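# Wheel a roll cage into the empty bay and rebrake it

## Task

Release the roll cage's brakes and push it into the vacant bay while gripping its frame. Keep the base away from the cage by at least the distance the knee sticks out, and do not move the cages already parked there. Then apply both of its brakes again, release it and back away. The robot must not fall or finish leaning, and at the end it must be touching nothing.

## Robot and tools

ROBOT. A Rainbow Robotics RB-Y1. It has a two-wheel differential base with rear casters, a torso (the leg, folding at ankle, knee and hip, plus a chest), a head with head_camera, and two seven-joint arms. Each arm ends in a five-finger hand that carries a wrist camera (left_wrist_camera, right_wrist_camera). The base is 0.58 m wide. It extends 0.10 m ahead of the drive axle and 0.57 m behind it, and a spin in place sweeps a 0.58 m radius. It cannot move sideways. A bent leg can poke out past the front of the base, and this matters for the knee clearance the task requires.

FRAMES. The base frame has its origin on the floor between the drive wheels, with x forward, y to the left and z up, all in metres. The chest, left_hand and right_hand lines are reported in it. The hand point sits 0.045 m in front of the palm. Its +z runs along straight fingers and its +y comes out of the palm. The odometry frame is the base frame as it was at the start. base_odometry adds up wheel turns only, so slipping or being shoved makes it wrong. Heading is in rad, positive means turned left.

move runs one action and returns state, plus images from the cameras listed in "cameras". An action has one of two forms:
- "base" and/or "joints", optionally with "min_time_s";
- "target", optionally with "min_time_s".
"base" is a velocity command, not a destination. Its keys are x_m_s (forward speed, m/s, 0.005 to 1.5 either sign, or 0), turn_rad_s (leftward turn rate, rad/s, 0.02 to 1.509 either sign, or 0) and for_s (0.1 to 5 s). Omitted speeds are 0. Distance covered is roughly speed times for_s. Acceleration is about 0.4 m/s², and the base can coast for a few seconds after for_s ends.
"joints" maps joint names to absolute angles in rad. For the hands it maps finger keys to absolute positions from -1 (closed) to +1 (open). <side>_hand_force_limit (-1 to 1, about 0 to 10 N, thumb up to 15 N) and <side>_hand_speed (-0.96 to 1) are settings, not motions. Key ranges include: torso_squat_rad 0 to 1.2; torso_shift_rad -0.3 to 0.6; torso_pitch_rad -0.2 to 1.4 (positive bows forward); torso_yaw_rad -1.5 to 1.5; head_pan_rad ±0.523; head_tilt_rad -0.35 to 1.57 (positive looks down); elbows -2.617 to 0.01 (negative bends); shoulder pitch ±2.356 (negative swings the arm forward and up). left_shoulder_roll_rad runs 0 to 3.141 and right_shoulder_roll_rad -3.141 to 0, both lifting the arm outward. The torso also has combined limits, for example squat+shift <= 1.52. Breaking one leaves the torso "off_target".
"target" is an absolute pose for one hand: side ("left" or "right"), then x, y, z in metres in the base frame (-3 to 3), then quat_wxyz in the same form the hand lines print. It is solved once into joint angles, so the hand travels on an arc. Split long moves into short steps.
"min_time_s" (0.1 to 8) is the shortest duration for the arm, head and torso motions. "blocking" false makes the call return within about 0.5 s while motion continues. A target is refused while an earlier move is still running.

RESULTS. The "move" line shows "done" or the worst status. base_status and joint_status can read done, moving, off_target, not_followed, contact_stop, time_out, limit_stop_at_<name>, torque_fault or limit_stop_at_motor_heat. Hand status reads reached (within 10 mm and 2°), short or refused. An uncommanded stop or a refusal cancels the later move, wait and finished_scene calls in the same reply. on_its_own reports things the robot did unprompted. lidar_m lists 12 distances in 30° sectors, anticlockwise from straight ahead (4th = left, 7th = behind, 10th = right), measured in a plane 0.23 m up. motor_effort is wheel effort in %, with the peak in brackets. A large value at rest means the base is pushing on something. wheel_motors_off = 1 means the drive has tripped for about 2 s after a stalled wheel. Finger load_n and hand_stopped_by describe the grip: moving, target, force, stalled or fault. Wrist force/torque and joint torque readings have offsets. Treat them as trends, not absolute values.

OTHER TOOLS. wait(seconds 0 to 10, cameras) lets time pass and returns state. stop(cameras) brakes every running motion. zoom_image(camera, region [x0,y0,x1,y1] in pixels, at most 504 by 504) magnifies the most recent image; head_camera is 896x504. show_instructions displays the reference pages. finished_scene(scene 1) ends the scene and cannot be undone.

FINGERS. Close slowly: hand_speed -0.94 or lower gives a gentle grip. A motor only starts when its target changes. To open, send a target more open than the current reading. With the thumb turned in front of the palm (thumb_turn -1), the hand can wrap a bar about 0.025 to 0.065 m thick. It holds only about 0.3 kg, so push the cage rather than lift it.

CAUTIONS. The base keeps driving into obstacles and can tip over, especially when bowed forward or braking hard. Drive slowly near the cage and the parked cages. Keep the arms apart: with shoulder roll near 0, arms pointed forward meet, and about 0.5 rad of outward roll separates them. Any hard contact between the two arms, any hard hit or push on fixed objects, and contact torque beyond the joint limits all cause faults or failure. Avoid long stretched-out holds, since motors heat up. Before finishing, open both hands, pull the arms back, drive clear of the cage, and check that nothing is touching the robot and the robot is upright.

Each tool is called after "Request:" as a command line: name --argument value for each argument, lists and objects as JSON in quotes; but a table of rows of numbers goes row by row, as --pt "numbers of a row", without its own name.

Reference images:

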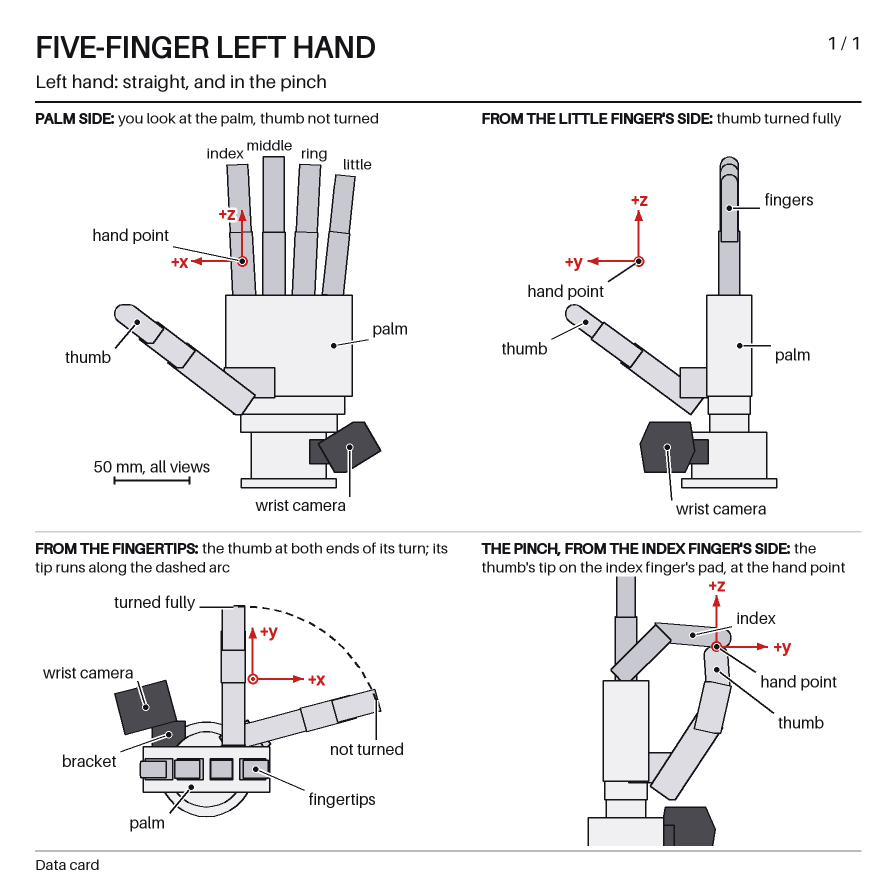

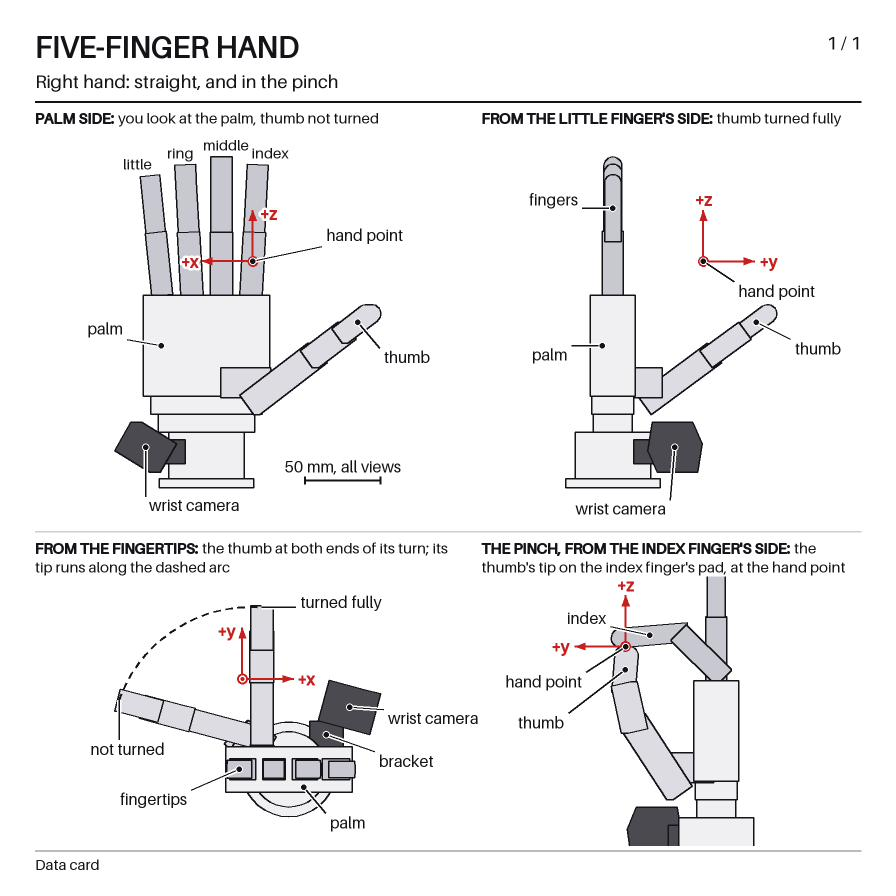

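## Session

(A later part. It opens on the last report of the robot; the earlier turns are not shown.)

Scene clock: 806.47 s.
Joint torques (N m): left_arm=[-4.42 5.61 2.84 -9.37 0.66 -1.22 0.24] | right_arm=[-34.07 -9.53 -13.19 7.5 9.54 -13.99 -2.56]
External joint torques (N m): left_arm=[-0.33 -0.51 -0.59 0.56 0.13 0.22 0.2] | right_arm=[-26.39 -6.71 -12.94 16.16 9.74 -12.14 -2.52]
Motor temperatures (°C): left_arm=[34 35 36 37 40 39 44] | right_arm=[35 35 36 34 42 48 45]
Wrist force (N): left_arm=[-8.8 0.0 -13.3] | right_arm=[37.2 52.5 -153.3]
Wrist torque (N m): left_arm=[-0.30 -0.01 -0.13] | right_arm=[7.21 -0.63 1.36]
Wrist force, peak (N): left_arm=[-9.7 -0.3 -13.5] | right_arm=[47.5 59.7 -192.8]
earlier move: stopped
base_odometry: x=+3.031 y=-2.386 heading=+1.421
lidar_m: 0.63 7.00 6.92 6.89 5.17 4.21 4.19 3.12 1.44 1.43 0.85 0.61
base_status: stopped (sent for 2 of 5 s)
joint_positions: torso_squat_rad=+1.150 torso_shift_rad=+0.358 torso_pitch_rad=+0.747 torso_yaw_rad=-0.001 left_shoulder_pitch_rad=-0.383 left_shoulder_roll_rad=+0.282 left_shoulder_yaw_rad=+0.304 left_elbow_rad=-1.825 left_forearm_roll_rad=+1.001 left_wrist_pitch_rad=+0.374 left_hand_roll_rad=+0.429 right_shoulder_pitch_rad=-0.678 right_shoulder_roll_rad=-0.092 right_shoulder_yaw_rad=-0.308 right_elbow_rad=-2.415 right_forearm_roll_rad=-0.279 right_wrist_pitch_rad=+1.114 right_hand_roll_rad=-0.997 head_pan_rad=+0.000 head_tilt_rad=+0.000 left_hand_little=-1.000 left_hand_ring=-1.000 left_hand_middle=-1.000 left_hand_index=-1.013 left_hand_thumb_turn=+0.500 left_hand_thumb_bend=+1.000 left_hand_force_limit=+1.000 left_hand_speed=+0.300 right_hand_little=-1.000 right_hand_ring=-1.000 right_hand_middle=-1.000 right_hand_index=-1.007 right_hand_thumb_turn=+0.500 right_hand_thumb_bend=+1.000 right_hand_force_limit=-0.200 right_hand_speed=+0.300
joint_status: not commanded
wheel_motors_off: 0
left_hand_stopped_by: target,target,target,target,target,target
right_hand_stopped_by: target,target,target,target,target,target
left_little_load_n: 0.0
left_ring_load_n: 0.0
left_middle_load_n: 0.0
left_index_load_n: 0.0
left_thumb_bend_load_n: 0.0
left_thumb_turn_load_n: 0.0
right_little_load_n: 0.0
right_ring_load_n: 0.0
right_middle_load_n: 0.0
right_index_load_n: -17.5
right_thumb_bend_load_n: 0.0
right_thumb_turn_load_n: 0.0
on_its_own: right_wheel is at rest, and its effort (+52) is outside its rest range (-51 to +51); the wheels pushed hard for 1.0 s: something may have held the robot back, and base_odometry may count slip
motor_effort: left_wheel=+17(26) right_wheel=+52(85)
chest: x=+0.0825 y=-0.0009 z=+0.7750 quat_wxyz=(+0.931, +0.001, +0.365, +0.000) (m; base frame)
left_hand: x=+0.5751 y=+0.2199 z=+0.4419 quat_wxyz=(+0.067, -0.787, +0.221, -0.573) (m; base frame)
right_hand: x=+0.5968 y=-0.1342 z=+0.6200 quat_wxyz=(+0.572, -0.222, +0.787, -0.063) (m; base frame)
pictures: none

Request:
move --base '{"x_m_s": -0.2, "for_s": 1.82}'

Request:
move --joints '{"right_shoulder_pitch_rad": -0.367, "right_shoulder_roll_rad": -0.344, "right_shoulder_yaw_rad": -0.248, "right_elbow_rad": -1.823, "right_forearm_roll_rad": -0.956, "right_wrist_pitch_rad": 0.317, "right_hand_roll_rad": -0.526}' --base '{"turn_rad_s": 0.4, "for_s": 1.575}' --min_time_s 2

Request:
move --base '{"x_m_s": 0.4, "for_s": 4.08}'

Request:
move --base '{"turn_rad_s": -0.8, "for_s": 2.75}' --cameras '["head_camera"]'

Scene clock: 809.67 s.
Joint torques (N m): left_arm=[-4.23 5.38 2.97 -9.2 0.69 -1.33 0.26] | right_arm=[-7.52 -4.5 -1.37 -8.16 -0.07 -2.02 -0.47]
External joint torques (N m): left_arm=[-0.2 -0.72 -0.47 0.72 0.16 0.11 0.22] | right_arm=[0.21 -1.63 -1.12 0.51 0.13 -0.16 -0.43]
Wrist force (N): left_arm=[-9.0 -0.4 -13.6] | right_arm=[-0.5 -4.3 3.0]
Wrist torque (N m): left_arm=[-0.37 0.05 -0.11] | right_arm=[-1.06 0.46 -0.30]
Wrist force, peak (N): left_arm=[-9.1 -0.1 -13.9] | right_arm=[37.9 52.4 -153.7]
move: done
base_odometry: x=+2.976 y=-2.749 heading=+1.420
lidar_m: 0.99 7.39 6.99 6.95 4.71 3.85 3.83 3.06 1.39 1.38 1.36 1.01
base_status: done (sent for 1.83 of 1.83 s)
joint_positions: torso_squat_rad=+1.150 torso_shift_rad=+0.360 torso_pitch_rad=+0.750 torso_yaw_rad=+0.000 left_shoulder_pitch_rad=-0.383 left_shoulder_roll_rad=+0.282 left_shoulder_yaw_rad=+0.304 left_elbow_rad=-1.825 left_forearm_roll_rad=+1.001 left_wrist_pitch_rad=+0.374 left_hand_roll_rad=+0.429 right_shoulder_pitch_rad=-0.684 right_shoulder_roll_rad=-0.094 right_shoulder_yaw_rad=-0.311 right_elbow_rad=-2.411 right_forearm_roll_rad=-0.276 right_wrist_pitch_rad=+1.111 right_hand_roll_rad=-0.998 head_pan_rad=+0.000 head_tilt_rad=+0.000 left_hand_little=-1.000 left_hand_ring=-1.000 left_hand_middle=-1.000 left_hand_index=-1.013 left_hand_thumb_turn=+0.500 left_hand_thumb_bend=+1.000 left_hand_force_limit=+1.000 left_hand_speed=+0.300 right_hand_little=-1.000 right_hand_ring=-1.000 right_hand_middle=-1.000 right_hand_index=-1.005 right_hand_thumb_turn=+0.500 right_hand_thumb_bend=+1.000 right_hand_force_limit=-0.200 right_hand_speed=+0.300
joint_status: not commanded
wheel_motors_off: 0
left_hand_stopped_by: target,target,target,target,target,target
right_hand_stopped_by: target,target,target,target,target,target
left_little_load_n: 0.0
left_ring_load_n: 0.0
left_middle_load_n: 0.0
left_index_load_n: 0.0
left_thumb_bend_load_n: 0.0
left_thumb_turn_load_n: -0.5
right_little_load_n: 0.0
right_ring_load_n: 0.0
right_middle_load_n: 0.0
right_index_load_n: 0.0
right_thumb_bend_load_n: -0.5
right_thumb_turn_load_n: -0.5
motor_effort: left_wheel=-7(19) right_wheel=+12(31)
chest: x=+0.0836 y=-0.0007 z=+0.7745 quat_wxyz=(+0.931, +0.001, +0.366, +0.000) (m; base frame)
left_hand: x=+0.5751 y=+0.2205 z=+0.4401 quat_wxyz=(+0.067, -0.787, +0.221, -0.572) (m; base frame)
right_hand: x=+0.5999 y=-0.1349 z=+0.6201 quat_wxyz=(+0.573, -0.221, +0.786, -0.065) (m; base frame)
pictures: none

Scene clock: 812.40 s.
Joint torques (N m): left_arm=[-4.25 5.87 3.04 -9.23 0.66 -1.21 0.14] | right_arm=[-2.3 -8.18 -3.22 -8.7 -0.51 -1.73 0.11]
External joint torques (N m): left_arm=[-0.21 -0.24 -0.4 0.7 0.13 0.23 0.1] | right_arm=[1.04 -1.55 0.62 0.59 -0.3 -0.24 0.15]
Wrist force (N): left_arm=[-9.2 -0.3 -13.5] | right_arm=[-0.2 -4.0 3.4]
Wrist torque (N m): left_arm=[-0.33 0.07 -0.13] | right_arm=[-1.07 0.37 -0.15]
Wrist force, peak (N): left_arm=[-9.7 -0.1 -13.7] | right_arm=[0.0 -4.8 3.4]
move: done
base_odometry: x=+2.976 y=-2.749 heading=+2.046
lidar_m: 7.85 6.95 6.95 4.40 3.83 3.83 2.85 1.37 1.38 1.25 0.99 1.08
base_status: done (sent for 1.57 of 1.57 s)
joint_positions: torso_squat_rad=+1.150 torso_shift_rad=+0.360 torso_pitch_rad=+0.750 torso_yaw_rad=+0.000 left_shoulder_pitch_rad=-0.383 left_shoulder_roll_rad=+0.282 left_shoulder_yaw_rad=+0.304 left_elbow_rad=-1.825 left_forearm_roll_rad=+1.001 left_wrist_pitch_rad=+0.374 left_hand_roll_rad=+0.429 right_shoulder_pitch_rad=-0.367 right_shoulder_roll_rad=-0.344 right_shoulder_yaw_rad=-0.248 right_elbow_rad=-1.823 right_forearm_roll_rad=-0.956 right_wrist_pitch_rad=+0.317 right_hand_roll_rad=-0.526 head_pan_rad=+0.000 head_tilt_rad=+0.000 left_hand_little=-1.000 left_hand_ring=-1.000 left_hand_middle=-1.000 left_hand_index=-1.013 left_hand_thumb_turn=+0.500 left_hand_thumb_bend=+1.000 left_hand_force_limit=+1.000 left_hand_speed=+0.300 right_hand_little=-1.000 right_hand_ring=-1.000 right_hand_middle=-1.000 right_hand_index=-1.005 right_hand_thumb_turn=+0.500 right_hand_thumb_bend=+1.000 right_hand_force_limit=-0.200 right_hand_speed=+0.300
joint_status: all done
wheel_motors_off: 0
left_hand_stopped_by: target,target,target,target,target,target
right_hand_stopped_by: target,target,target,target,target,target
left_little_load_n: 0.0
left_ring_load_n: 0.0
left_middle_load_n: 0.0
left_index_load_n: 0.0
left_thumb_bend_load_n: -0.5
left_thumb_turn_load_n: 0.0
right_little_load_n: 0.0
right_ring_load_n: 0.0
right_middle_load_n: 0.0
right_index_load_n: 0.0
right_thumb_bend_load_n: 0.0
right_thumb_turn_load_n: 0.0
motor_effort: left_wheel=-3(23) right_wheel=+10(30)
chest: x=+0.0836 y=-0.0007 z=+0.7745 quat_wxyz=(+0.931, +0.001, +0.366, +0.000) (m; base frame)
left_hand: x=+0.5751 y=+0.2205 z=+0.4401 quat_wxyz=(+0.067, -0.787, +0.221, -0.572) (m; base frame)
right_hand: x=+0.5749 y=-0.2200 z=+0.4396 quat_wxyz=(+0.573, -0.221, +0.786, -0.065) (m; base frame)
pictures: none

Scene clock: 818.07 s.
Joint torques (N m): left_arm=[-3.87 5.57 3.16 -9.23 0.66 -1.25 0.19] | right_arm=[-3.09 -7.94 -2.89 -8.63 -0.58 -1.64 0.21]
External joint torques (N m): left_arm=[0.16 -0.54 -0.28 0.69 0.14 0.19 0.15] | right_arm=[0.24 -1.31 0.95 0.66 -0.36 -0.15 0.25]
Wrist force (N): left_arm=[-8.9 -0.3 -13.3] | right_arm=[-0.1 -4.3 3.3]
Wrist torque (N m): left_arm=[-0.32 0.03 -0.11] | right_arm=[-1.08 0.37 -0.16]
Wrist force, peak (N): left_arm=[-9.4 0.0 -13.8] | right_arm=[-0.4 -4.5 3.5]
move: done
base_odometry: x=+2.232 y=-1.302 heading=+2.046
lidar_m: 6.53 5.77 5.78 5.70 4.97 4.97 4.19 1.16 1.14 3.04 5.59 5.59
base_status: done (sent for 4.07 of 4.07 s)
joint_positions: torso_squat_rad=+1.150 torso_shift_rad=+0.360 torso_pitch_rad=+0.750 torso_yaw_rad=+0.000 left_shoulder_pitch_rad=-0.383 left_shoulder_roll_rad=+0.282 left_shoulder_yaw_rad=+0.304 left_elbow_rad=-1.825 left_forearm_roll_rad=+1.001 left_wrist_pitch_rad=+0.374 left_hand_roll_rad=+0.429 right_shoulder_pitch_rad=-0.367 right_shoulder_roll_rad=-0.344 right_shoulder_yaw_rad=-0.248 right_elbow_rad=-1.823 right_forearm_roll_rad=-0.956 right_wrist_pitch_rad=+0.317 right_hand_roll_rad=-0.526 head_pan_rad=+0.000 head_tilt_rad=+0.000 left_hand_little=-1.000 left_hand_ring=-1.000 left_hand_middle=-1.000 left_hand_index=-1.013 left_hand_thumb_turn=+0.500 left_hand_thumb_bend=+1.000 left_hand_force_limit=+1.000 left_hand_speed=+0.300 right_hand_little=-1.000 right_hand_ring=-1.000 right_hand_middle=-1.000 right_hand_index=-1.005 right_hand_thumb_turn=+0.500 right_hand_thumb_bend=+1.000 right_hand_force_limit=-0.200 right_hand_speed=+0.300
joint_status: not commanded
wheel_motors_off: 0
left_hand_stopped_by: target,target,target,target,target,target
right_hand_stopped_by: target,target,target,target,target,target
left_little_load_n: 0.0
left_ring_load_n: 0.0
left_middle_load_n: 0.0
left_index_load_n: 0.0
left_thumb_bend_load_n: 0.0
left_thumb_turn_load_n: 0.0
right_little_load_n: 0.0
right_ring_load_n: 0.0
right_middle_load_n: 0.0
right_index_load_n: 0.0
right_thumb_bend_load_n: 0.0
right_thumb_turn_load_n: 0.0
motor_effort: left_wheel=-2(17) right_wheel=+1(37)
chest: x=+0.0837 y=-0.0007 z=+0.7745 quat_wxyz=(+0.930, +0.001, +0.366, +0.000) (m; base frame)
left_hand: x=+0.5751 y=+0.2205 z=+0.4401 quat_wxyz=(+0.067, -0.787, +0.221, -0.572) (m; base frame)
right_hand: x=+0.5749 y=-0.2201 z=+0.4395 quat_wxyz=(+0.573, -0.221, +0.786, -0.065) (m; base frame)
pictures: none

Scene clock: 822.77 s.
Joint torques (N m): left_arm=[-4.23 5.65 3.19 -9.21 0.61 -1.27 0.23] | right_arm=[-2.83 -8.16 -2.91 -8.93 -0.38 -1.55 0.17]
External joint torques (N m): left_arm=[-0.19 -0.46 -0.25 0.72 0.09 0.16 0.19] | right_arm=[0.5 -1.53 0.94 0.36 -0.17 -0.05 0.21]
Wrist force (N): left_arm=[-9.2 0.0 -13.1] | right_arm=[-0.2 -4.0 3.4]
Wrist torque (N m): left_arm=[-0.32 0.07 -0.12] | right_arm=[-1.04 0.37 -0.16]
Wrist force, peak (N): left_arm=[-9.7 -0.6 -13.8] | right_arm=[-0.4 -4.5 3.7]
move: done
base_odometry: x=+2.232 y=-1.302 heading=-0.167
lidar_m: 1.13 1.18 5.65 5.59 6.06 5.84 5.78 6.24 5.02 4.97 4.64 2.62
base_status: done (sent for 2.77 of 2.77 s)
joint_positions: torso_squat_rad=+1.150 torso_shift_rad=+0.360 torso_pitch_rad=+0.750 torso_yaw_rad=+0.000 left_shoulder_pitch_rad=-0.383 left_shoulder_roll_rad=+0.282 left_shoulder_yaw_rad=+0.304 left_elbow_rad=-1.825 left_forearm_roll_rad=+1.001 left_wrist_pitch_rad=+0.374 left_hand_roll_rad=+0.429 right_shoulder_pitch_rad=-0.367 right_shoulder_roll_rad=-0.344 right_shoulder_yaw_rad=-0.248 right_elbow_rad=-1.823 right_forearm_roll_rad=-0.956 right_wrist_pitch_rad=+0.317 right_hand_roll_rad=-0.526 head_pan_rad=+0.000 head_tilt_rad=+0.000 left_hand_little=-1.000 left_hand_ring=-1.000 left_hand_middle=-1.000 left_hand_index=-1.013 left_hand_thumb_turn=+0.500 left_hand_thumb_bend=+1.000 left_hand_force_limit=+1.000 left_hand_speed=+0.300 right_hand_little=-1.000 right_hand_ring=-1.000 right_hand_middle=-1.000 right_hand_index=-1.005 right_hand_thumb_turn=+0.500 right_hand_thumb_bend=+1.000 right_hand_force_limit=-0.200 right_hand_speed=+0.300
joint_status: not commanded
wheel_motors_off: 0
left_hand_stopped_by: target,target,target,target,target,target
right_hand_stopped_by: target,target,target,target,target,target
left_little_load_n: 0.0
left_ring_load_n: 0.0
left_middle_load_n: 0.0
left_index_load_n: 0.0
left_thumb_bend_load_n: 0.0
left_thumb_turn_load_n: 0.0
right_little_load_n: 0.5
right_ring_load_n: 0.0
right_middle_load_n: 0.0
right_index_load_n: 0.0
right_thumb_bend_load_n: 0.0
right_thumb_turn_load_n: -0.5
motor_effort: left_wheel=+6(21) right_wheel=-1(27)
chest: x=+0.0837 y=-0.0007 z=+0.7745 quat_wxyz=(+0.930, +0.001, +0.366, +0.000) (m; base frame)
left_hand: x=+0.5751 y=+0.2205 z=+0.4401 quat_wxyz=(+0.067, -0.787, +0.221, -0.572) (m; base frame)
right_hand: x=+0.5749 y=-0.2201 z=+0.4395 quat_wxyz=(+0.573, -0.221, +0.786, -0.065) (m; base frame)
pictures: head_camera
camera_calibration:
head_camera: T_world_to_cam=[[0.0051332, -0.997816, 0.0658519, -0.0581324], [-0.600674, -0.0557253, -0.79755, 0.904359], [0.799478, -0.0354616, -0.599648, 0.288498], [0, 0, 0, 1]] pos_world=[0.312876, 0.00262075, 0.898097]

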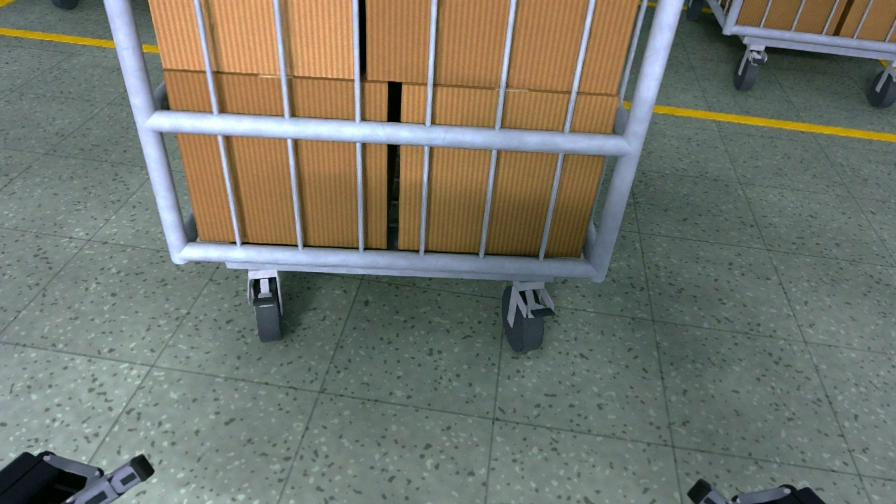

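Request:
zoom_image --camera "head_camera" --region '[210, 250, 330, 355]'

Request:
zoom_image --camera "head_camera" --region '[470, 260, 590, 365]'

Scaled by 4.200 from the camera's 896x504 image, which has a finer 1280x720 frame.

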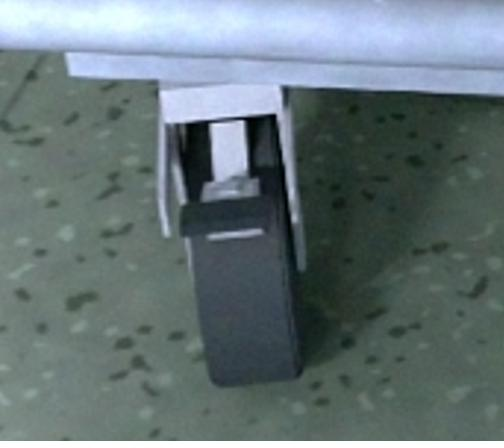

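Scaled by 4.200 from the camera's 896x504 image, which has a finer 1280x720 frame.

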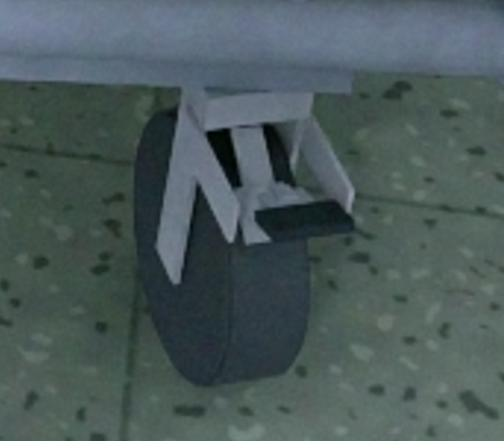

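Request:
move --base '{"turn_rad_s": 0.2, "for_s": 0.97}'

Request:
move --base '{"x_m_s": 0.3, "for_s": 1.77}'

Request:
move --base '{"turn_rad_s": -0.2, "for_s": 0.9}' --cameras '["head_camera"]'

Scene clock: 825.87 s.
Joint torques (N m): left_arm=[-3.94 5.73 3.27 -9.24 0.63 -1.26 0.34] | right_arm=[-3.41 -7.85 -2.96 -8.65 -0.62 -1.57 0.22]
External joint torques (N m): left_arm=[0.09 -0.37 -0.17 0.68 0.1 0.18 0.3] | right_arm=[-0.07 -1.22 0.88 0.64 -0.4 -0.08 0.25]
Wrist force (N): left_arm=[-9.0 -0.4 -13.3] | right_arm=[-0.3 -3.9 3.2]
Wrist torque (N m): left_arm=[-0.39 0.06 -0.10] | right_arm=[-1.03 0.41 -0.16]
Wrist force, peak (N): left_arm=[-9.4 -0.5 -13.6] | right_arm=[0.0 -4.5 3.4]
move: done
base_odometry: x=+2.232 y=-1.302 heading=+0.026
lidar_m: 1.13 3.09 5.59 5.61 6.47 5.78 5.78 5.57 4.97 4.98 2.85 1.15
base_status: done (sent for 0.97 of 0.97 s)
joint_positions: torso_squat_rad=+1.150 torso_shift_rad=+0.360 torso_pitch_rad=+0.750 torso_yaw_rad=+0.000 left_shoulder_pitch_rad=-0.383 left_shoulder_roll_rad=+0.282 left_shoulder_yaw_rad=+0.304 left_elbow_rad=-1.825 left_forearm_roll_rad=+1.001 left_wrist_pitch_rad=+0.374 left_hand_roll_rad=+0.429 right_shoulder_pitch_rad=-0.367 right_shoulder_roll_rad=-0.344 right_shoulder_yaw_rad=-0.248 right_elbow_rad=-1.823 right_forearm_roll_rad=-0.956 right_wrist_pitch_rad=+0.317 right_hand_roll_rad=-0.526 head_pan_rad=+0.000 head_tilt_rad=+0.000 left_hand_little=-1.000 left_hand_ring=-1.000 left_hand_middle=-1.000 left_hand_index=-1.013 left_hand_thumb_turn=+0.500 left_hand_thumb_bend=+1.000 left_hand_force_limit=+1.000 left_hand_speed=+0.300 right_hand_little=-1.000 right_hand_ring=-1.000 right_hand_middle=-1.000 right_hand_index=-1.005 right_hand_thumb_turn=+0.500 right_hand_thumb_bend=+1.000 right_hand_force_limit=-0.200 right_hand_speed=+0.300
joint_status: not commanded
wheel_motors_off: 0
left_hand_stopped_by: target,target,target,target,target,target
right_hand_stopped_by: target,target,target,target,target,target
left_little_load_n: 0.0
left_ring_load_n: 0.0
left_middle_load_n: 0.0
left_index_load_n: 0.0
left_thumb_bend_load_n: 0.0
left_thumb_turn_load_n: 0.0
right_little_load_n: 0.0
right_ring_load_n: 0.0
right_middle_load_n: 0.0
right_index_load_n: 0.0
right_thumb_bend_load_n: 0.0
right_thumb_turn_load_n: 0.0
motor_effort: left_wheel=-5(16) right_wheel=+1(12)
chest: x=+0.0837 y=-0.0007 z=+0.7745 quat_wxyz=(+0.930, +0.001, +0.366, +0.000) (m; base frame)
left_hand: x=+0.5751 y=+0.2205 z=+0.4401 quat_wxyz=(+0.067, -0.787, +0.221, -0.572) (m; base frame)
right_hand: x=+0.5749 y=-0.2200 z=+0.4395 quat_wxyz=(+0.573, -0.221, +0.786, -0.065) (m; base frame)
pictures: none

Scene clock: 828.83 s.
Joint torques (N m): left_arm=[-3.6 5.58 3.26 -9.1 0.6 -1.25 0.27] | right_arm=[-4.72 -8.64 -5.46 -8.63 0.14 -1.74 -0.28]
External joint torques (N m): left_arm=[0.44 -0.53 -0.18 0.83 0.08 0.18 0.23] | right_arm=[-1.36 -1.99 -1.6 0.64 0.35 -0.25 -0.24]
Wrist force (N): left_arm=[-9.1 0.0 -13.3] | right_arm=[-1.5 -3.4 3.0]
Wrist torque (N m): left_arm=[-0.30 0.07 -0.14] | right_arm=[-0.92 0.62 -0.21]
Wrist force, peak (N): left_arm=[-10.8 -1.0 -12.9] | right_arm=[-16.6 51.6 -201.0]
move: done
base_odometry: x=+2.761 y=-1.289 heading=+0.025
lidar_m: 0.62 0.70 5.43 5.44 6.49 6.28 6.30 5.77 5.13 5.14 2.32 0.63
base_status: done (sent for 1.77 of 1.77 s)
joint_positions: torso_squat_rad=+1.150 torso_shift_rad=+0.360 torso_pitch_rad=+0.750 torso_yaw_rad=+0.000 left_shoulder_pitch_rad=-0.383 left_shoulder_roll_rad=+0.282 left_shoulder_yaw_rad=+0.304 left_elbow_rad=-1.825 left_forearm_roll_rad=+1.001 left_wrist_pitch_rad=+0.374 left_hand_roll_rad=+0.429 right_shoulder_pitch_rad=-0.367 right_shoulder_roll_rad=-0.343 right_shoulder_yaw_rad=-0.248 right_elbow_rad=-1.823 right_forearm_roll_rad=-0.956 right_wrist_pitch_rad=+0.317 right_hand_roll_rad=-0.526 head_pan_rad=+0.000 head_tilt_rad=+0.000 left_hand_little=-1.000 left_hand_ring=-1.000 left_hand_middle=-1.000 left_hand_index=-1.013 left_hand_thumb_turn=+0.500 left_hand_thumb_bend=+1.000 left_hand_force_limit=+1.000 left_hand_speed=+0.300 right_hand_little=-1.000 right_hand_ring=-1.000 right_hand_middle=-1.000 right_hand_index=-1.005 right_hand_thumb_turn=+0.500 right_hand_thumb_bend=+1.000 right_hand_force_limit=-0.200 right_hand_speed=+0.300
joint_status: not commanded
wheel_motors_off: 0
left_hand_stopped_by: target,target,target,target,target,target
right_hand_stopped_by: target,target,target,target,target,target
left_little_load_n: 0.0
left_ring_load_n: 0.0
left_middle_load_n: 0.5
left_index_load_n: 0.0
left_thumb_bend_load_n: -0.5
left_thumb_turn_load_n: 0.0
right_little_load_n: 0.0
right_ring_load_n: 0.0
right_middle_load_n: 0.0
right_index_load_n: 0.0
right_thumb_bend_load_n: 0.0
right_thumb_turn_load_n: 0.0
on_its_own: the wheels pushed hard for 0.2 s: something may have held the robot back, and base_odometry may count slip
motor_effort: left_wheel=-2(17) right_wheel=+4(90)
chest: x=+0.0835 y=-0.0007 z=+0.7746 quat_wxyz=(+0.931, +0.001, +0.366, +0.000) (m; base frame)
left_hand: x=+0.5752 y=+0.2204 z=+0.4404 quat_wxyz=(+0.067, -0.787, +0.221, -0.572) (m; base frame)
right_hand: x=+0.5746 y=-0.2198 z=+0.4395 quat_wxyz=(+0.573, -0.221, +0.786, -0.065) (m; base frame)
pictures: none

Scene clock: 830.47 s.
Joint torques (N m): left_arm=[-3.67 5.35 3.4 -9.21 0.51 -1.18 0.26] | right_arm=[-3.71 -8.15 -5.39 -8.68 -0.02 -1.49 -0.08]
External joint torques (N m): left_arm=[0.37 -0.76 -0.04 0.71 -0.01 0.25 0.22] | right_arm=[-0.37 -1.52 -1.55 0.62 0.19 0.01 -0.05]
Wrist force (N): left_arm=[-9.3 0.0 -13.4] | right_arm=[-1.4 -3.2 3.0]
Wrist torque (N m): left_arm=[-0.31 0.09 -0.14] | right_arm=[-0.92 0.60 -0.22]
Wrist force, peak (N): left_arm=[-9.1 -0.3 -13.7] | right_arm=[-1.4 -3.8 3.1]
move: done
base_odometry: x=+2.761 y=-1.289 heading=-0.155
lidar_m: 0.62 0.65 5.21 5.42 5.91 6.34 6.28 6.46 5.18 5.13 3.96 0.64
base_status: done (sent for 0.9 of 0.9 s)
joint_positions: torso_squat_rad=+1.150 torso_shift_rad=+0.360 torso_pitch_rad=+0.750 torso_yaw_rad=+0.000 left_shoulder_pitch_rad=-0.383 left_shoulder_roll_rad=+0.282 left_shoulder_yaw_rad=+0.304 left_elbow_rad=-1.825 left_forearm_roll_rad=+1.001 left_wrist_pitch_rad=+0.374 left_hand_roll_rad=+0.429 right_shoulder_pitch_rad=-0.367 right_shoulder_roll_rad=-0.344 right_shoulder_yaw_rad=-0.248 right_elbow_rad=-1.823 right_forearm_roll_rad=-0.956 right_wrist_pitch_rad=+0.317 right_hand_roll_rad=-0.526 head_pan_rad=+0.000 head_tilt_rad=+0.000 left_hand_little=-1.000 left_hand_ring=-1.000 left_hand_middle=-1.000 left_hand_index=-1.013 left_hand_thumb_turn=+0.500 left_hand_thumb_bend=+1.000 left_hand_force_limit=+1.000 left_hand_speed=+0.300 right_hand_little=-1.000 right_hand_ring=-1.000 right_hand_middle=-1.000 right_hand_index=-1.005 right_hand_thumb_turn=+0.500 right_hand_thumb_bend=+1.000 right_hand_force_limit=-0.200 right_hand_speed=+0.300
joint_status: not commanded
wheel_motors_off: 0
left_hand_stopped_by: target,target,target,target,target,target
right_hand_stopped_by: target,target,target,target,target,target
left_little_load_n: 0.0
left_ring_load_n: 0.0
left_middle_load_n: 0.0
left_index_load_n: 0.0
left_thumb_bend_load_n: 0.0
left_thumb_turn_load_n: 0.0
right_little_load_n: 0.0
right_ring_load_n: 0.0
right_middle_load_n: 0.0
right_index_load_n: 0.0
right_thumb_bend_load_n: 0.0
right_thumb_turn_load_n: 0.0
motor_effort: left_wheel=+0(16) right_wheel=-7(24)
chest: x=+0.0835 y=-0.0007 z=+0.7746 quat_wxyz=(+0.931, +0.001, +0.366, +0.000) (m; base frame)
left_hand: x=+0.5752 y=+0.2205 z=+0.4403 quat_wxyz=(+0.067, -0.787, +0.221, -0.572) (m; base frame)
right_hand: x=+0.5747 y=-0.2198 z=+0.4396 quat_wxyz=(+0.573, -0.221, +0.786, -0.065) (m; base frame)
pictures: head_camera
camera_calibration:
head_camera: T_world_to_cam=[[0.0051099, -0.997816, 0.0658556, -0.058134], [-0.600387, -0.0557269, -0.797766, 0.904424], [0.799693, -0.0354623, -0.599361, 0.28839], [0, 0, 0, 1]] pos_world=[0.312678, 0.00262073, 0.898197]

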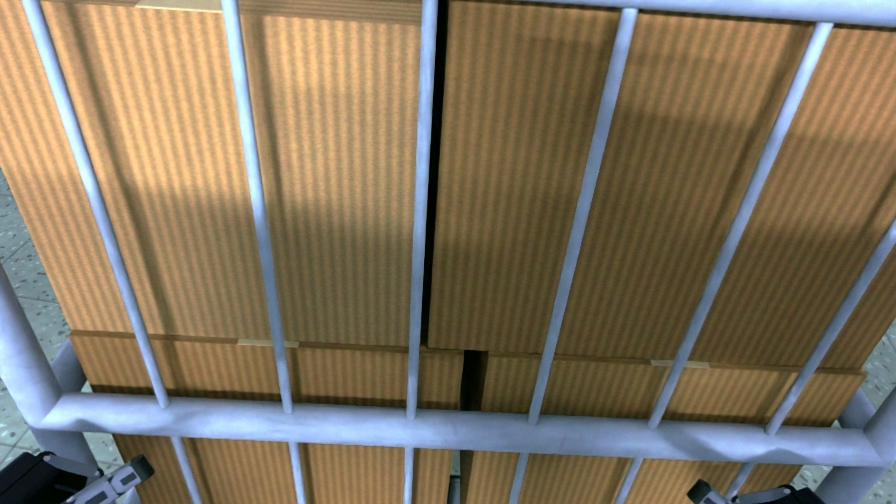

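Request:
move --base '{"x_m_s": 0.03, "for_s": 3}' --blocking false

Request:
wait --seconds 1.2

Request:
move --base '{"x_m_s": 0.08, "turn_rad_s": -0.028, "for_s": 2.6}' --blocking false

Request:
wait --seconds 1.5

Request:
wait --seconds 3

Scene clock: 831.73 s.
Joint torques (N m): left_arm=[-3.89 5.41 3.49 -9.13 0.63 -1.29 0.26] | right_arm=[-3.91 -8.46 -5.18 -8.48 0.15 -1.61 -0.16]
External joint torques (N m): left_arm=[0.14 -0.7 0.05 0.79 0.1 0.15 0.22] | right_arm=[-0.57 -1.83 -1.34 0.81 0.36 -0.11 -0.12]
Wrist force (N): left_arm=[-9.1 -0.2 -13.2] | right_arm=[-1.3 -3.6 3.1]
Wrist torque (N m): left_arm=[-0.35 0.05 -0.11] | right_arm=[-0.98 0.59 -0.23]
Wrist force, peak (N): left_arm=[-9.0 -0.3 -13.9] | right_arm=[-1.2 -3.9 3.0]
move: moving
base_odometry: x=+2.775 y=-1.291 heading=-0.154
lidar_m: 0.61 0.63 5.19 5.42 5.89 6.36 6.30 6.46 5.18 5.14 3.94 0.64
base_status: moving
joint_positions: torso_squat_rad=+1.150 torso_shift_rad=+0.360 torso_pitch_rad=+0.750 torso_yaw_rad=+0.000 left_shoulder_pitch_rad=-0.383 left_shoulder_roll_rad=+0.282 left_shoulder_yaw_rad=+0.304 left_elbow_rad=-1.825 left_forearm_roll_rad=+1.001 left_wrist_pitch_rad=+0.374 left_hand_roll_rad=+0.429 right_shoulder_pitch_rad=-0.367 right_shoulder_roll_rad=-0.344 right_shoulder_yaw_rad=-0.248 right_elbow_rad=-1.823 right_forearm_roll_rad=-0.956 right_wrist_pitch_rad=+0.317 right_hand_roll_rad=-0.526 head_pan_rad=+0.000 head_tilt_rad=+0.000 left_hand_little=-1.000 left_hand_ring=-1.000 left_hand_middle=-1.000 left_hand_index=-1.013 left_hand_thumb_turn=+0.500 left_hand_thumb_bend=+1.000 left_hand_force_limit=+1.000 left_hand_speed=+0.300 right_hand_little=-1.000 right_hand_ring=-1.000 right_hand_middle=-1.000 right_hand_index=-1.005 right_hand_thumb_turn=+0.500 right_hand_thumb_bend=+1.000 right_hand_force_limit=-0.200 right_hand_speed=+0.300
joint_status: not commanded
wheel_motors_off: 0
left_hand_stopped_by: target,target,target,target,target,target
right_hand_stopped_by: target,target,target,target,target,target
left_little_load_n: 0.0
left_ring_load_n: 0.0
left_middle_load_n: 0.0
left_index_load_n: 0.0
left_thumb_bend_load_n: 0.0
left_thumb_turn_load_n: 0.0
right_little_load_n: 0.0
right_ring_load_n: 0.0
right_middle_load_n: 0.0
right_index_load_n: 0.0
right_thumb_bend_load_n: 0.0
right_thumb_turn_load_n: 0.0
motor_effort: left_wheel=+7(21) right_wheel=+3(13)
chest: x=+0.0836 y=-0.0007 z=+0.7745 quat_wxyz=(+0.931, +0.001, +0.366, +0.000) (m; base frame)
left_hand: x=+0.5751 y=+0.2205 z=+0.4402 quat_wxyz=(+0.067, -0.787, +0.221, -0.572) (m; base frame)
right_hand: x=+0.5747 y=-0.2198 z=+0.4395 quat_wxyz=(+0.573, -0.222, +0.786, -0.065) (m; base frame)
pictures: none

Scene clock: 832.93 s.
Joint torques (N m): left_arm=[-21.54 6.61 1.93 -7.92 -0.61 -3.35 0.25] | right_arm=[-20.03 -9.14 -9.62 -7.83 0.54 -5.54 -0.35]
External joint torques (N m): left_arm=[-18.57 0.51 -1.14 2.02 -1.14 -2.34 0.21] | right_arm=[-16.96 -2.45 -5.42 1.21 0.71 -4.09 -0.32]
Wrist force (N): left_arm=[-13.1 2.6 -91.2] | right_arm=[-1.4 13.4 -68.1]
Wrist torque (N m): left_arm=[2.10 0.08 -0.22] | right_arm=[1.37 0.70 -0.21]
Wrist force, peak (N): left_arm=[-12.5 10.0 -118.1] | right_arm=[3.0 10.0 -75.8]
earlier move: moving
base_odometry: x=+2.810 y=-1.296 heading=-0.155
lidar_m: 0.58 0.61 5.13 5.42 5.87 6.39 6.33 6.47 5.19 5.14 2.49 0.61
base_status: moving
joint_positions: torso_squat_rad=+1.150 torso_shift_rad=+0.359 torso_pitch_rad=+0.748 torso_yaw_rad=+0.000 left_shoulder_pitch_rad=-0.378 left_shoulder_roll_rad=+0.282 left_shoulder_yaw_rad=+0.304 left_elbow_rad=-1.825 left_forearm_roll_rad=+1.001 left_wrist_pitch_rad=+0.375 left_hand_roll_rad=+0.429 right_shoulder_pitch_rad=-0.363 right_shoulder_roll_rad=-0.344 right_shoulder_yaw_rad=-0.247 right_elbow_rad=-1.823 right_forearm_roll_rad=-0.956 right_wrist_pitch_rad=+0.318 right_hand_roll_rad=-0.526 head_pan_rad=+0.000 head_tilt_rad=+0.000 left_hand_little=-1.000 left_hand_ring=-1.000 left_hand_middle=-1.000 left_hand_index=-1.014 left_hand_thumb_turn=+0.500 left_hand_thumb_bend=+1.000 left_hand_force_limit=+1.000 left_hand_speed=+0.300 right_hand_little=-1.000 right_hand_ring=-1.000 right_hand_middle=-1.000 right_hand_index=-1.007 right_hand_thumb_turn=+0.500 right_hand_thumb_bend=+1.000 right_hand_force_limit=-0.200 right_hand_speed=+0.300
joint_status: not commanded
wheel_motors_off: 0
left_hand_stopped_by: target,target,target,target,target,target
right_hand_stopped_by: target,target,target,target,target,target
left_little_load_n: 0.0
left_ring_load_n: 0.0
left_middle_load_n: 0.0
left_index_load_n: -14.5
left_thumb_bend_load_n: 0.0
left_thumb_turn_load_n: 0.0
right_little_load_n: 0.0
right_ring_load_n: 0.0
right_middle_load_n: 0.5
right_index_load_n: -18.0
right_thumb_bend_load_n: 0.0
right_thumb_turn_load_n: -0.5
motor_effort: left_wheel=+29(39) right_wheel=+41(51)
chest: x=+0.0828 y=-0.0007 z=+0.7749 quat_wxyz=(+0.931, +0.001, +0.365, +0.000) (m; base frame)
left_hand: x=+0.5730 y=+0.2215 z=+0.4394 quat_wxyz=(+0.067, -0.788, +0.220, -0.570) (m; base frame)
right_hand: x=+0.5729 y=-0.2200 z=+0.4387 quat_wxyz=(+0.572, -0.222, +0.787, -0.065) (m; base frame)
wait: 1.20 s; no rest
pictures: none

Scene clock: 833.43 s.
Joint torques (N m): left_arm=[-9.58 4.78 -0.32 -9.61 0.51 -1.07 0.13] | right_arm=[-9.58 -11.02 -12.29 -7.04 0.45 -4.64 -0.76]
External joint torques (N m): left_arm=[-6.18 -1.4 -4.11 0.31 -0.02 0.37 0.09] | right_arm=[-6.49 -4.86 -9.11 2.44 0.71 -3.37 -0.72]
Wrist force (N): left_arm=[-11.9 -2.8 -32.7] | right_arm=[-2.7 10.2 -21.0]
Wrist torque (N m): left_arm=[0.23 -0.02 -0.19] | right_arm=[-0.16 0.62 -0.31]
Wrist force, peak (N): left_arm=[-24.5 -13.4 -137.2] | right_arm=[-5.8 38.6 -104.3]
move: moving
base_odometry: x=+2.848 y=-1.303 heading=-0.168
lidar_m: 0.58 0.61 4.98 5.41 5.85 6.43 6.37 6.54 5.20 5.15 3.90 0.61
base_status: moving
joint_positions: torso_squat_rad=+1.150 torso_shift_rad=+0.359 torso_pitch_rad=+0.749 torso_yaw_rad=+0.001 left_shoulder_pitch_rad=-0.380 left_shoulder_roll_rad=+0.282 left_shoulder_yaw_rad=+0.306 left_elbow_rad=-1.825 left_forearm_roll_rad=+1.001 left_wrist_pitch_rad=+0.374 left_hand_roll_rad=+0.429 right_shoulder_pitch_rad=-0.364 right_shoulder_roll_rad=-0.342 right_shoulder_yaw_rad=-0.245 right_elbow_rad=-1.824 right_forearm_roll_rad=-0.956 right_wrist_pitch_rad=+0.318 right_hand_roll_rad=-0.526 head_pan_rad=+0.000 head_tilt_rad=+0.000 left_hand_little=-1.000 left_hand_ring=-1.000 left_hand_middle=-1.000 left_hand_index=-1.014 left_hand_thumb_turn=+0.500 left_hand_thumb_bend=+1.000 left_hand_force_limit=+1.000 left_hand_speed=+0.300 right_hand_little=-1.000 right_hand_ring=-1.000 right_hand_middle=-1.000 right_hand_index=-1.007 right_hand_thumb_turn=+0.500 right_hand_thumb_bend=+1.000 right_hand_force_limit=-0.200 right_hand_speed=+0.300
joint_status: not commanded
wheel_motors_off: 0
left_hand_stopped_by: target,target,target,target,target,target
right_hand_stopped_by: target,target,target,target,target,target
left_little_load_n: 0.0
left_ring_load_n: -0.5
left_middle_load_n: 0.0
left_index_load_n: -5.5
left_thumb_bend_load_n: 0.0
left_thumb_turn_load_n: -0.5
right_little_load_n: 0.0
right_ring_load_n: 0.0
right_middle_load_n: 0.0
right_index_load_n: -9.0
right_thumb_bend_load_n: 0.0
right_thumb_turn_load_n: 0.0
motor_effort: left_wheel=+17(65) right_wheel=+12(45)
chest: x=+0.0831 y=-0.0006 z=+0.7748 quat_wxyz=(+0.931, +0.001, +0.366, +0.000) (m; base frame)
left_hand: x=+0.5739 y=+0.2228 z=+0.4399 quat_wxyz=(+0.068, -0.788, +0.220, -0.571) (m; base frame)
right_hand: x=+0.5733 y=-0.2177 z=+0.4388 quat_wxyz=(+0.572, -0.222, +0.787, -0.063) (m; base frame)
pictures: none

Scene clock: 834.93 s.
Joint torques (N m): left_arm=[-14.89 3.95 -3.63 -9.71 0.59 -0.9 0.06] | right_arm=[-18.48 -13.07 -22.49 -6.75 1.28 -9.75 -0.73]
External joint torques (N m): left_arm=[-10.87 -2.19 -7.13 0.21 0.07 0.54 0.02] | right_arm=[-15.18 -6.51 -18.67 2.54 1.5 -8.26 -0.7]
Wrist force (N): left_arm=[-13.8 -5.2 -47.7] | right_arm=[-4.6 34.7 -62.3]
Wrist torque (N m): left_arm=[0.69 0.01 -0.24] | right_arm=[1.33 0.59 -0.33]
Wrist force, peak (N): left_arm=[-19.2 -12.0 -92.8] | right_arm=[-6.5 38.5 -70.4]
earlier move: moving
base_odometry: x=+2.965 y=-1.325 heading=-0.210
lidar_m: 0.58 0.61 4.54 5.40 5.75 6.60 6.49 6.80 5.25 5.16 3.86 0.60
base_status: moving
joint_positions: torso_squat_rad=+1.150 torso_shift_rad=+0.359 torso_pitch_rad=+0.749 torso_yaw_rad=+0.001 left_shoulder_pitch_rad=-0.380 left_shoulder_roll_rad=+0.282 left_shoulder_yaw_rad=+0.306 left_elbow_rad=-1.825 left_forearm_roll_rad=+1.001 left_wrist_pitch_rad=+0.374 left_hand_roll_rad=+0.429 right_shoulder_pitch_rad=-0.363 right_shoulder_roll_rad=-0.342 right_shoulder_yaw_rad=-0.243 right_elbow_rad=-1.824 right_forearm_roll_rad=-0.956 right_wrist_pitch_rad=+0.319 right_hand_roll_rad=-0.526 head_pan_rad=+0.000 head_tilt_rad=+0.000 left_hand_little=-1.000 left_hand_ring=-1.000 left_hand_middle=-1.000 left_hand_index=-1.014 left_hand_thumb_turn=+0.500 left_hand_thumb_bend=+1.000 left_hand_force_limit=+1.000 left_hand_speed=+0.300 right_hand_little=-1.000 right_hand_ring=-1.000 right_hand_middle=-1.000 right_hand_index=-1.007 right_hand_thumb_turn=+0.500 right_hand_thumb_bend=+1.000 right_hand_force_limit=-0.200 right_hand_speed=+0.300
joint_status: not commanded
wheel_motors_off: 0
left_hand_stopped_by: target,target,target,target,target,target
right_hand_stopped_by: target,target,target,target,target,target
left_little_load_n: 0.0
left_ring_load_n: 0.0
left_middle_load_n: 0.0
left_index_load_n: -9.0
left_thumb_bend_load_n: 0.0
left_thumb_turn_load_n: 0.0
right_little_load_n: 0.0
right_ring_load_n: 0.0
right_middle_load_n: 0.0
right_index_load_n: -18.0
right_thumb_bend_load_n: 0.0
right_thumb_turn_load_n: 0.0
motor_effort: left_wheel=+28(65) right_wheel=+22(45)
chest: x=+0.0831 y=-0.0006 z=+0.7748 quat_wxyz=(+0.931, +0.001, +0.366, +0.000) (m; base frame)
left_hand: x=+0.5740 y=+0.2226 z=+0.4400 quat_wxyz=(+0.068, -0.788, +0.220, -0.571) (m; base frame)
right_hand: x=+0.5726 y=-0.2171 z=+0.4379 quat_wxyz=(+0.571, -0.223, +0.787, -0.062) (m; base frame)
wait: 1.50 s; no rest
pictures: none

Scene clock: 836.27 s.
Joint torques (N m): left_arm=[-5.04 4.93 1.83 -9.22 0.47 -1.1 0.16] | right_arm=[-4.42 -8.57 -5.51 -8.31 0.06 -1.8 -0.24]
External joint torques (N m): left_arm=[-1.01 -1.18 -1.61 0.71 -0.05 0.34 0.12] | right_arm=[-1.08 -1.91 -1.6 0.99 0.28 -0.3 -0.2]
Wrist force (N): left_arm=[-8.5 -0.1 -13.4] | right_arm=[1.4 -2.3 2.8]
Wrist torque (N m): left_arm=[-0.31 -0.04 -0.08] | right_arm=[-0.72 0.15 -0.06]
Wrist force, peak (N): left_arm=[-14.6 -6.1 -53.5] | right_arm=[-6.2 48.3 -83.9]
earlier move: done
base_odometry: x=+3.019 y=-1.337 heading=-0.227
lidar_m: 0.59 0.63 4.36 5.40 5.70 6.68 6.54 6.91 5.27 5.16 3.85 0.61
base_status: done (sent for 2.6 of 2.6 s)
joint_positions: torso_squat_rad=+1.150 torso_shift_rad=+0.360 torso_pitch_rad=+0.750 torso_yaw_rad=+0.000 left_shoulder_pitch_rad=-0.383 left_shoulder_roll_rad=+0.282 left_shoulder_yaw_rad=+0.304 left_elbow_rad=-1.825 left_forearm_roll_rad=+1.001 left_wrist_pitch_rad=+0.374 left_hand_roll_rad=+0.429 right_shoulder_pitch_rad=-0.367 right_shoulder_roll_rad=-0.344 right_shoulder_yaw_rad=-0.248 right_elbow_rad=-1.823 right_forearm_roll_rad=-0.956 right_wrist_pitch_rad=+0.317 right_hand_roll_rad=-0.526 head_pan_rad=+0.000 head_tilt_rad=+0.000 left_hand_little=-1.000 left_hand_ring=-1.000 left_hand_middle=-1.000 left_hand_index=-1.013 left_hand_thumb_turn=+0.500 left_hand_thumb_bend=+1.000 left_hand_force_limit=+1.000 left_hand_speed=+0.300 right_hand_little=-1.000 right_hand_ring=-1.000 right_hand_middle=-1.000 right_hand_index=-1.005 right_hand_thumb_turn=+0.500 right_hand_thumb_bend=+1.000 right_hand_force_limit=-0.200 right_hand_speed=+0.300
joint_status: not commanded
wheel_motors_off: 0
left_hand_stopped_by: target,target,target,target,target,target
right_hand_stopped_by: target,target,target,target,target,target
left_little_load_n: 0.0
left_ring_load_n: 0.0
left_middle_load_n: 0.0
left_index_load_n: -0.5
left_thumb_bend_load_n: 0.0
left_thumb_turn_load_n: -0.5
right_little_load_n: 0.0
right_ring_load_n: 0.0
right_middle_load_n: 0.0
right_index_load_n: 0.0
right_thumb_bend_load_n: 0.0
right_thumb_turn_load_n: 0.0
motor_effort: left_wheel=-1(65) right_wheel=-2(45)
chest: x=+0.0836 y=-0.0007 z=+0.7745 quat_wxyz=(+0.931, +0.001, +0.366, +0.000) (m; base frame)
left_hand: x=+0.5750 y=+0.2209 z=+0.4401 quat_wxyz=(+0.067, -0.787, +0.220, -0.572) (m; base frame)
right_hand: x=+0.5747 y=-0.2196 z=+0.4394 quat_wxyz=(+0.573, -0.222, +0.786, -0.065) (m; base frame)
wait: 1.33 of 3 s (the move ended)
pictures: none

Request:
move --base '{"x_m_s": -0.3, "for_s": 1.65}' --cameras '["head_camera"]'

Request:
zoom_image --camera "head_camera" --region '[230, 250, 350, 355]'

Request:
zoom_image --camera "head_camera" --region '[490, 260, 610, 365]'

Scene clock: 839.57 s.
Joint torques (N m): left_arm=[-3.82 5.07 2.31 -9.26 0.55 -1.13 0.25] | right_arm=[-3.28 -7.45 -5.77 -8.6 0 -1.69 -0.45]
External joint torques (N m): left_arm=[0.21 -1.04 -1.13 0.66 0.03 0.31 0.21] | right_arm=[0.06 -0.83 -1.93 0.7 0.21 -0.2 -0.41]
Wrist force (N): left_arm=[-8.5 -0.2 -13.2] | right_arm=[1.3 -2.1 3.0]
Wrist torque (N m): left_arm=[-0.36 -0.04 -0.09] | right_arm=[-0.70 0.15 -0.07]
Wrist force, peak (N): left_arm=[-8.9 0.0 -13.6] | right_arm=[2.0 -2.6 3.3]
move: done
base_odometry: x=+2.532 y=-1.224 heading=-0.227
lidar_m: 1.10 1.15 5.12 5.42 5.75 6.18 6.04 6.37 5.25 5.13 4.53 2.41
base_status: done (sent for 1.67 of 1.67 s)
joint_positions: torso_squat_rad=+1.150 torso_shift_rad=+0.360 torso_pitch_rad=+0.750 torso_yaw_rad=+0.000 left_shoulder_pitch_rad=-0.383 left_shoulder_roll_rad=+0.282 left_shoulder_yaw_rad=+0.304 left_elbow_rad=-1.825 left_forearm_roll_rad=+1.001 left_wrist_pitch_rad=+0.374 left_hand_roll_rad=+0.429 right_shoulder_pitch_rad=-0.367 right_shoulder_roll_rad=-0.344 right_shoulder_yaw_rad=-0.248 right_elbow_rad=-1.823 right_forearm_roll_rad=-0.956 right_wrist_pitch_rad=+0.317 right_hand_roll_rad=-0.526 head_pan_rad=+0.000 head_tilt_rad=+0.000 left_hand_little=-1.000 left_hand_ring=-1.000 left_hand_middle=-1.000 left_hand_index=-1.013 left_hand_thumb_turn=+0.500 left_hand_thumb_bend=+1.000 left_hand_force_limit=+1.000 left_hand_speed=+0.300 right_hand_little=-1.000 right_hand_ring=-1.000 right_hand_middle=-1.000 right_hand_index=-1.005 right_hand_thumb_turn=+0.500 right_hand_thumb_bend=+1.000 right_hand_force_limit=-0.200 right_hand_speed=+0.300
joint_status: not commanded
wheel_motors_off: 0
left_hand_stopped_by: target,target,target,target,target,target
right_hand_stopped_by: target,target,target,target,target,target
left_little_load_n: 0.5
left_ring_load_n: 0.0
left_middle_load_n: 0.0
left_index_load_n: 0.0
left_thumb_bend_load_n: -0.5
left_thumb_turn_load_n: 0.0
right_little_load_n: 0.0
right_ring_load_n: 0.0
right_middle_load_n: 0.0
right_index_load_n: 0.0
right_thumb_bend_load_n: 0.0
right_thumb_turn_load_n: -0.5
motor_effort: left_wheel=+0(15) right_wheel=+1(36)
chest: x=+0.0836 y=-0.0007 z=+0.7745 quat_wxyz=(+0.931, +0.001, +0.366, +0.000) (m; base frame)
left_hand: x=+0.5751 y=+0.2208 z=+0.4402 quat_wxyz=(+0.067, -0.787, +0.220, -0.572) (m; base frame)
right_hand: x=+0.5748 y=-0.2197 z=+0.4394 quat_wxyz=(+0.573, -0.222, +0.786, -0.065) (m; base frame)
pictures: head_camera
camera_calibration:
head_camera: T_world_to_cam=[[0.00534223, -0.997818, 0.0658064, -0.0581561], [-0.600552, -0.0558196, -0.797635, 0.904339], [0.799568, -0.035259, -0.59954, 0.28845], [0, 0, 0, 1]] pos_world=[0.312777, 0.0026211, 0.898097]

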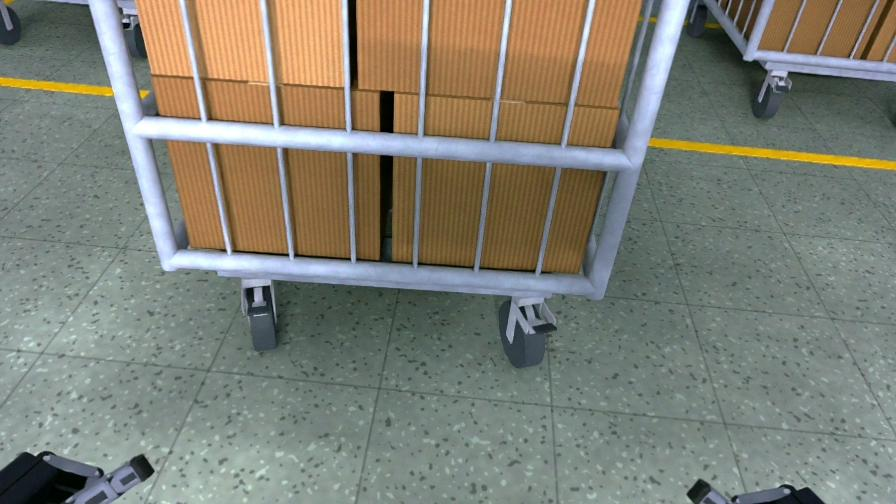

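Scaled by 4.200 from the camera's 896x504 image, which has a finer 1280x720 frame.

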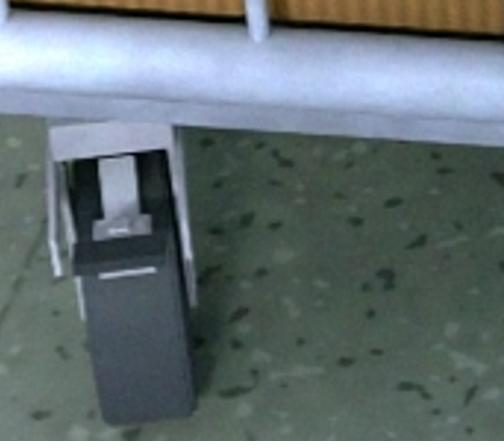

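Scaled by 4.200 from the camera's 896x504 image, which has a finer 1280x720 frame.

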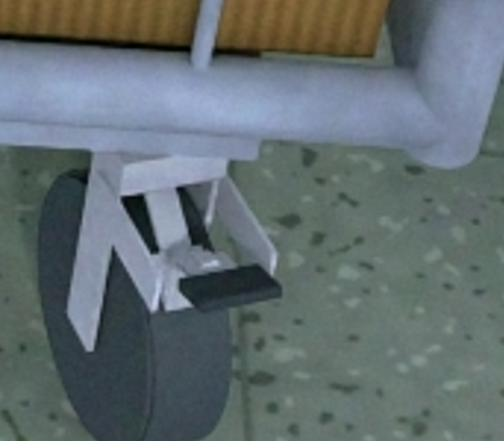

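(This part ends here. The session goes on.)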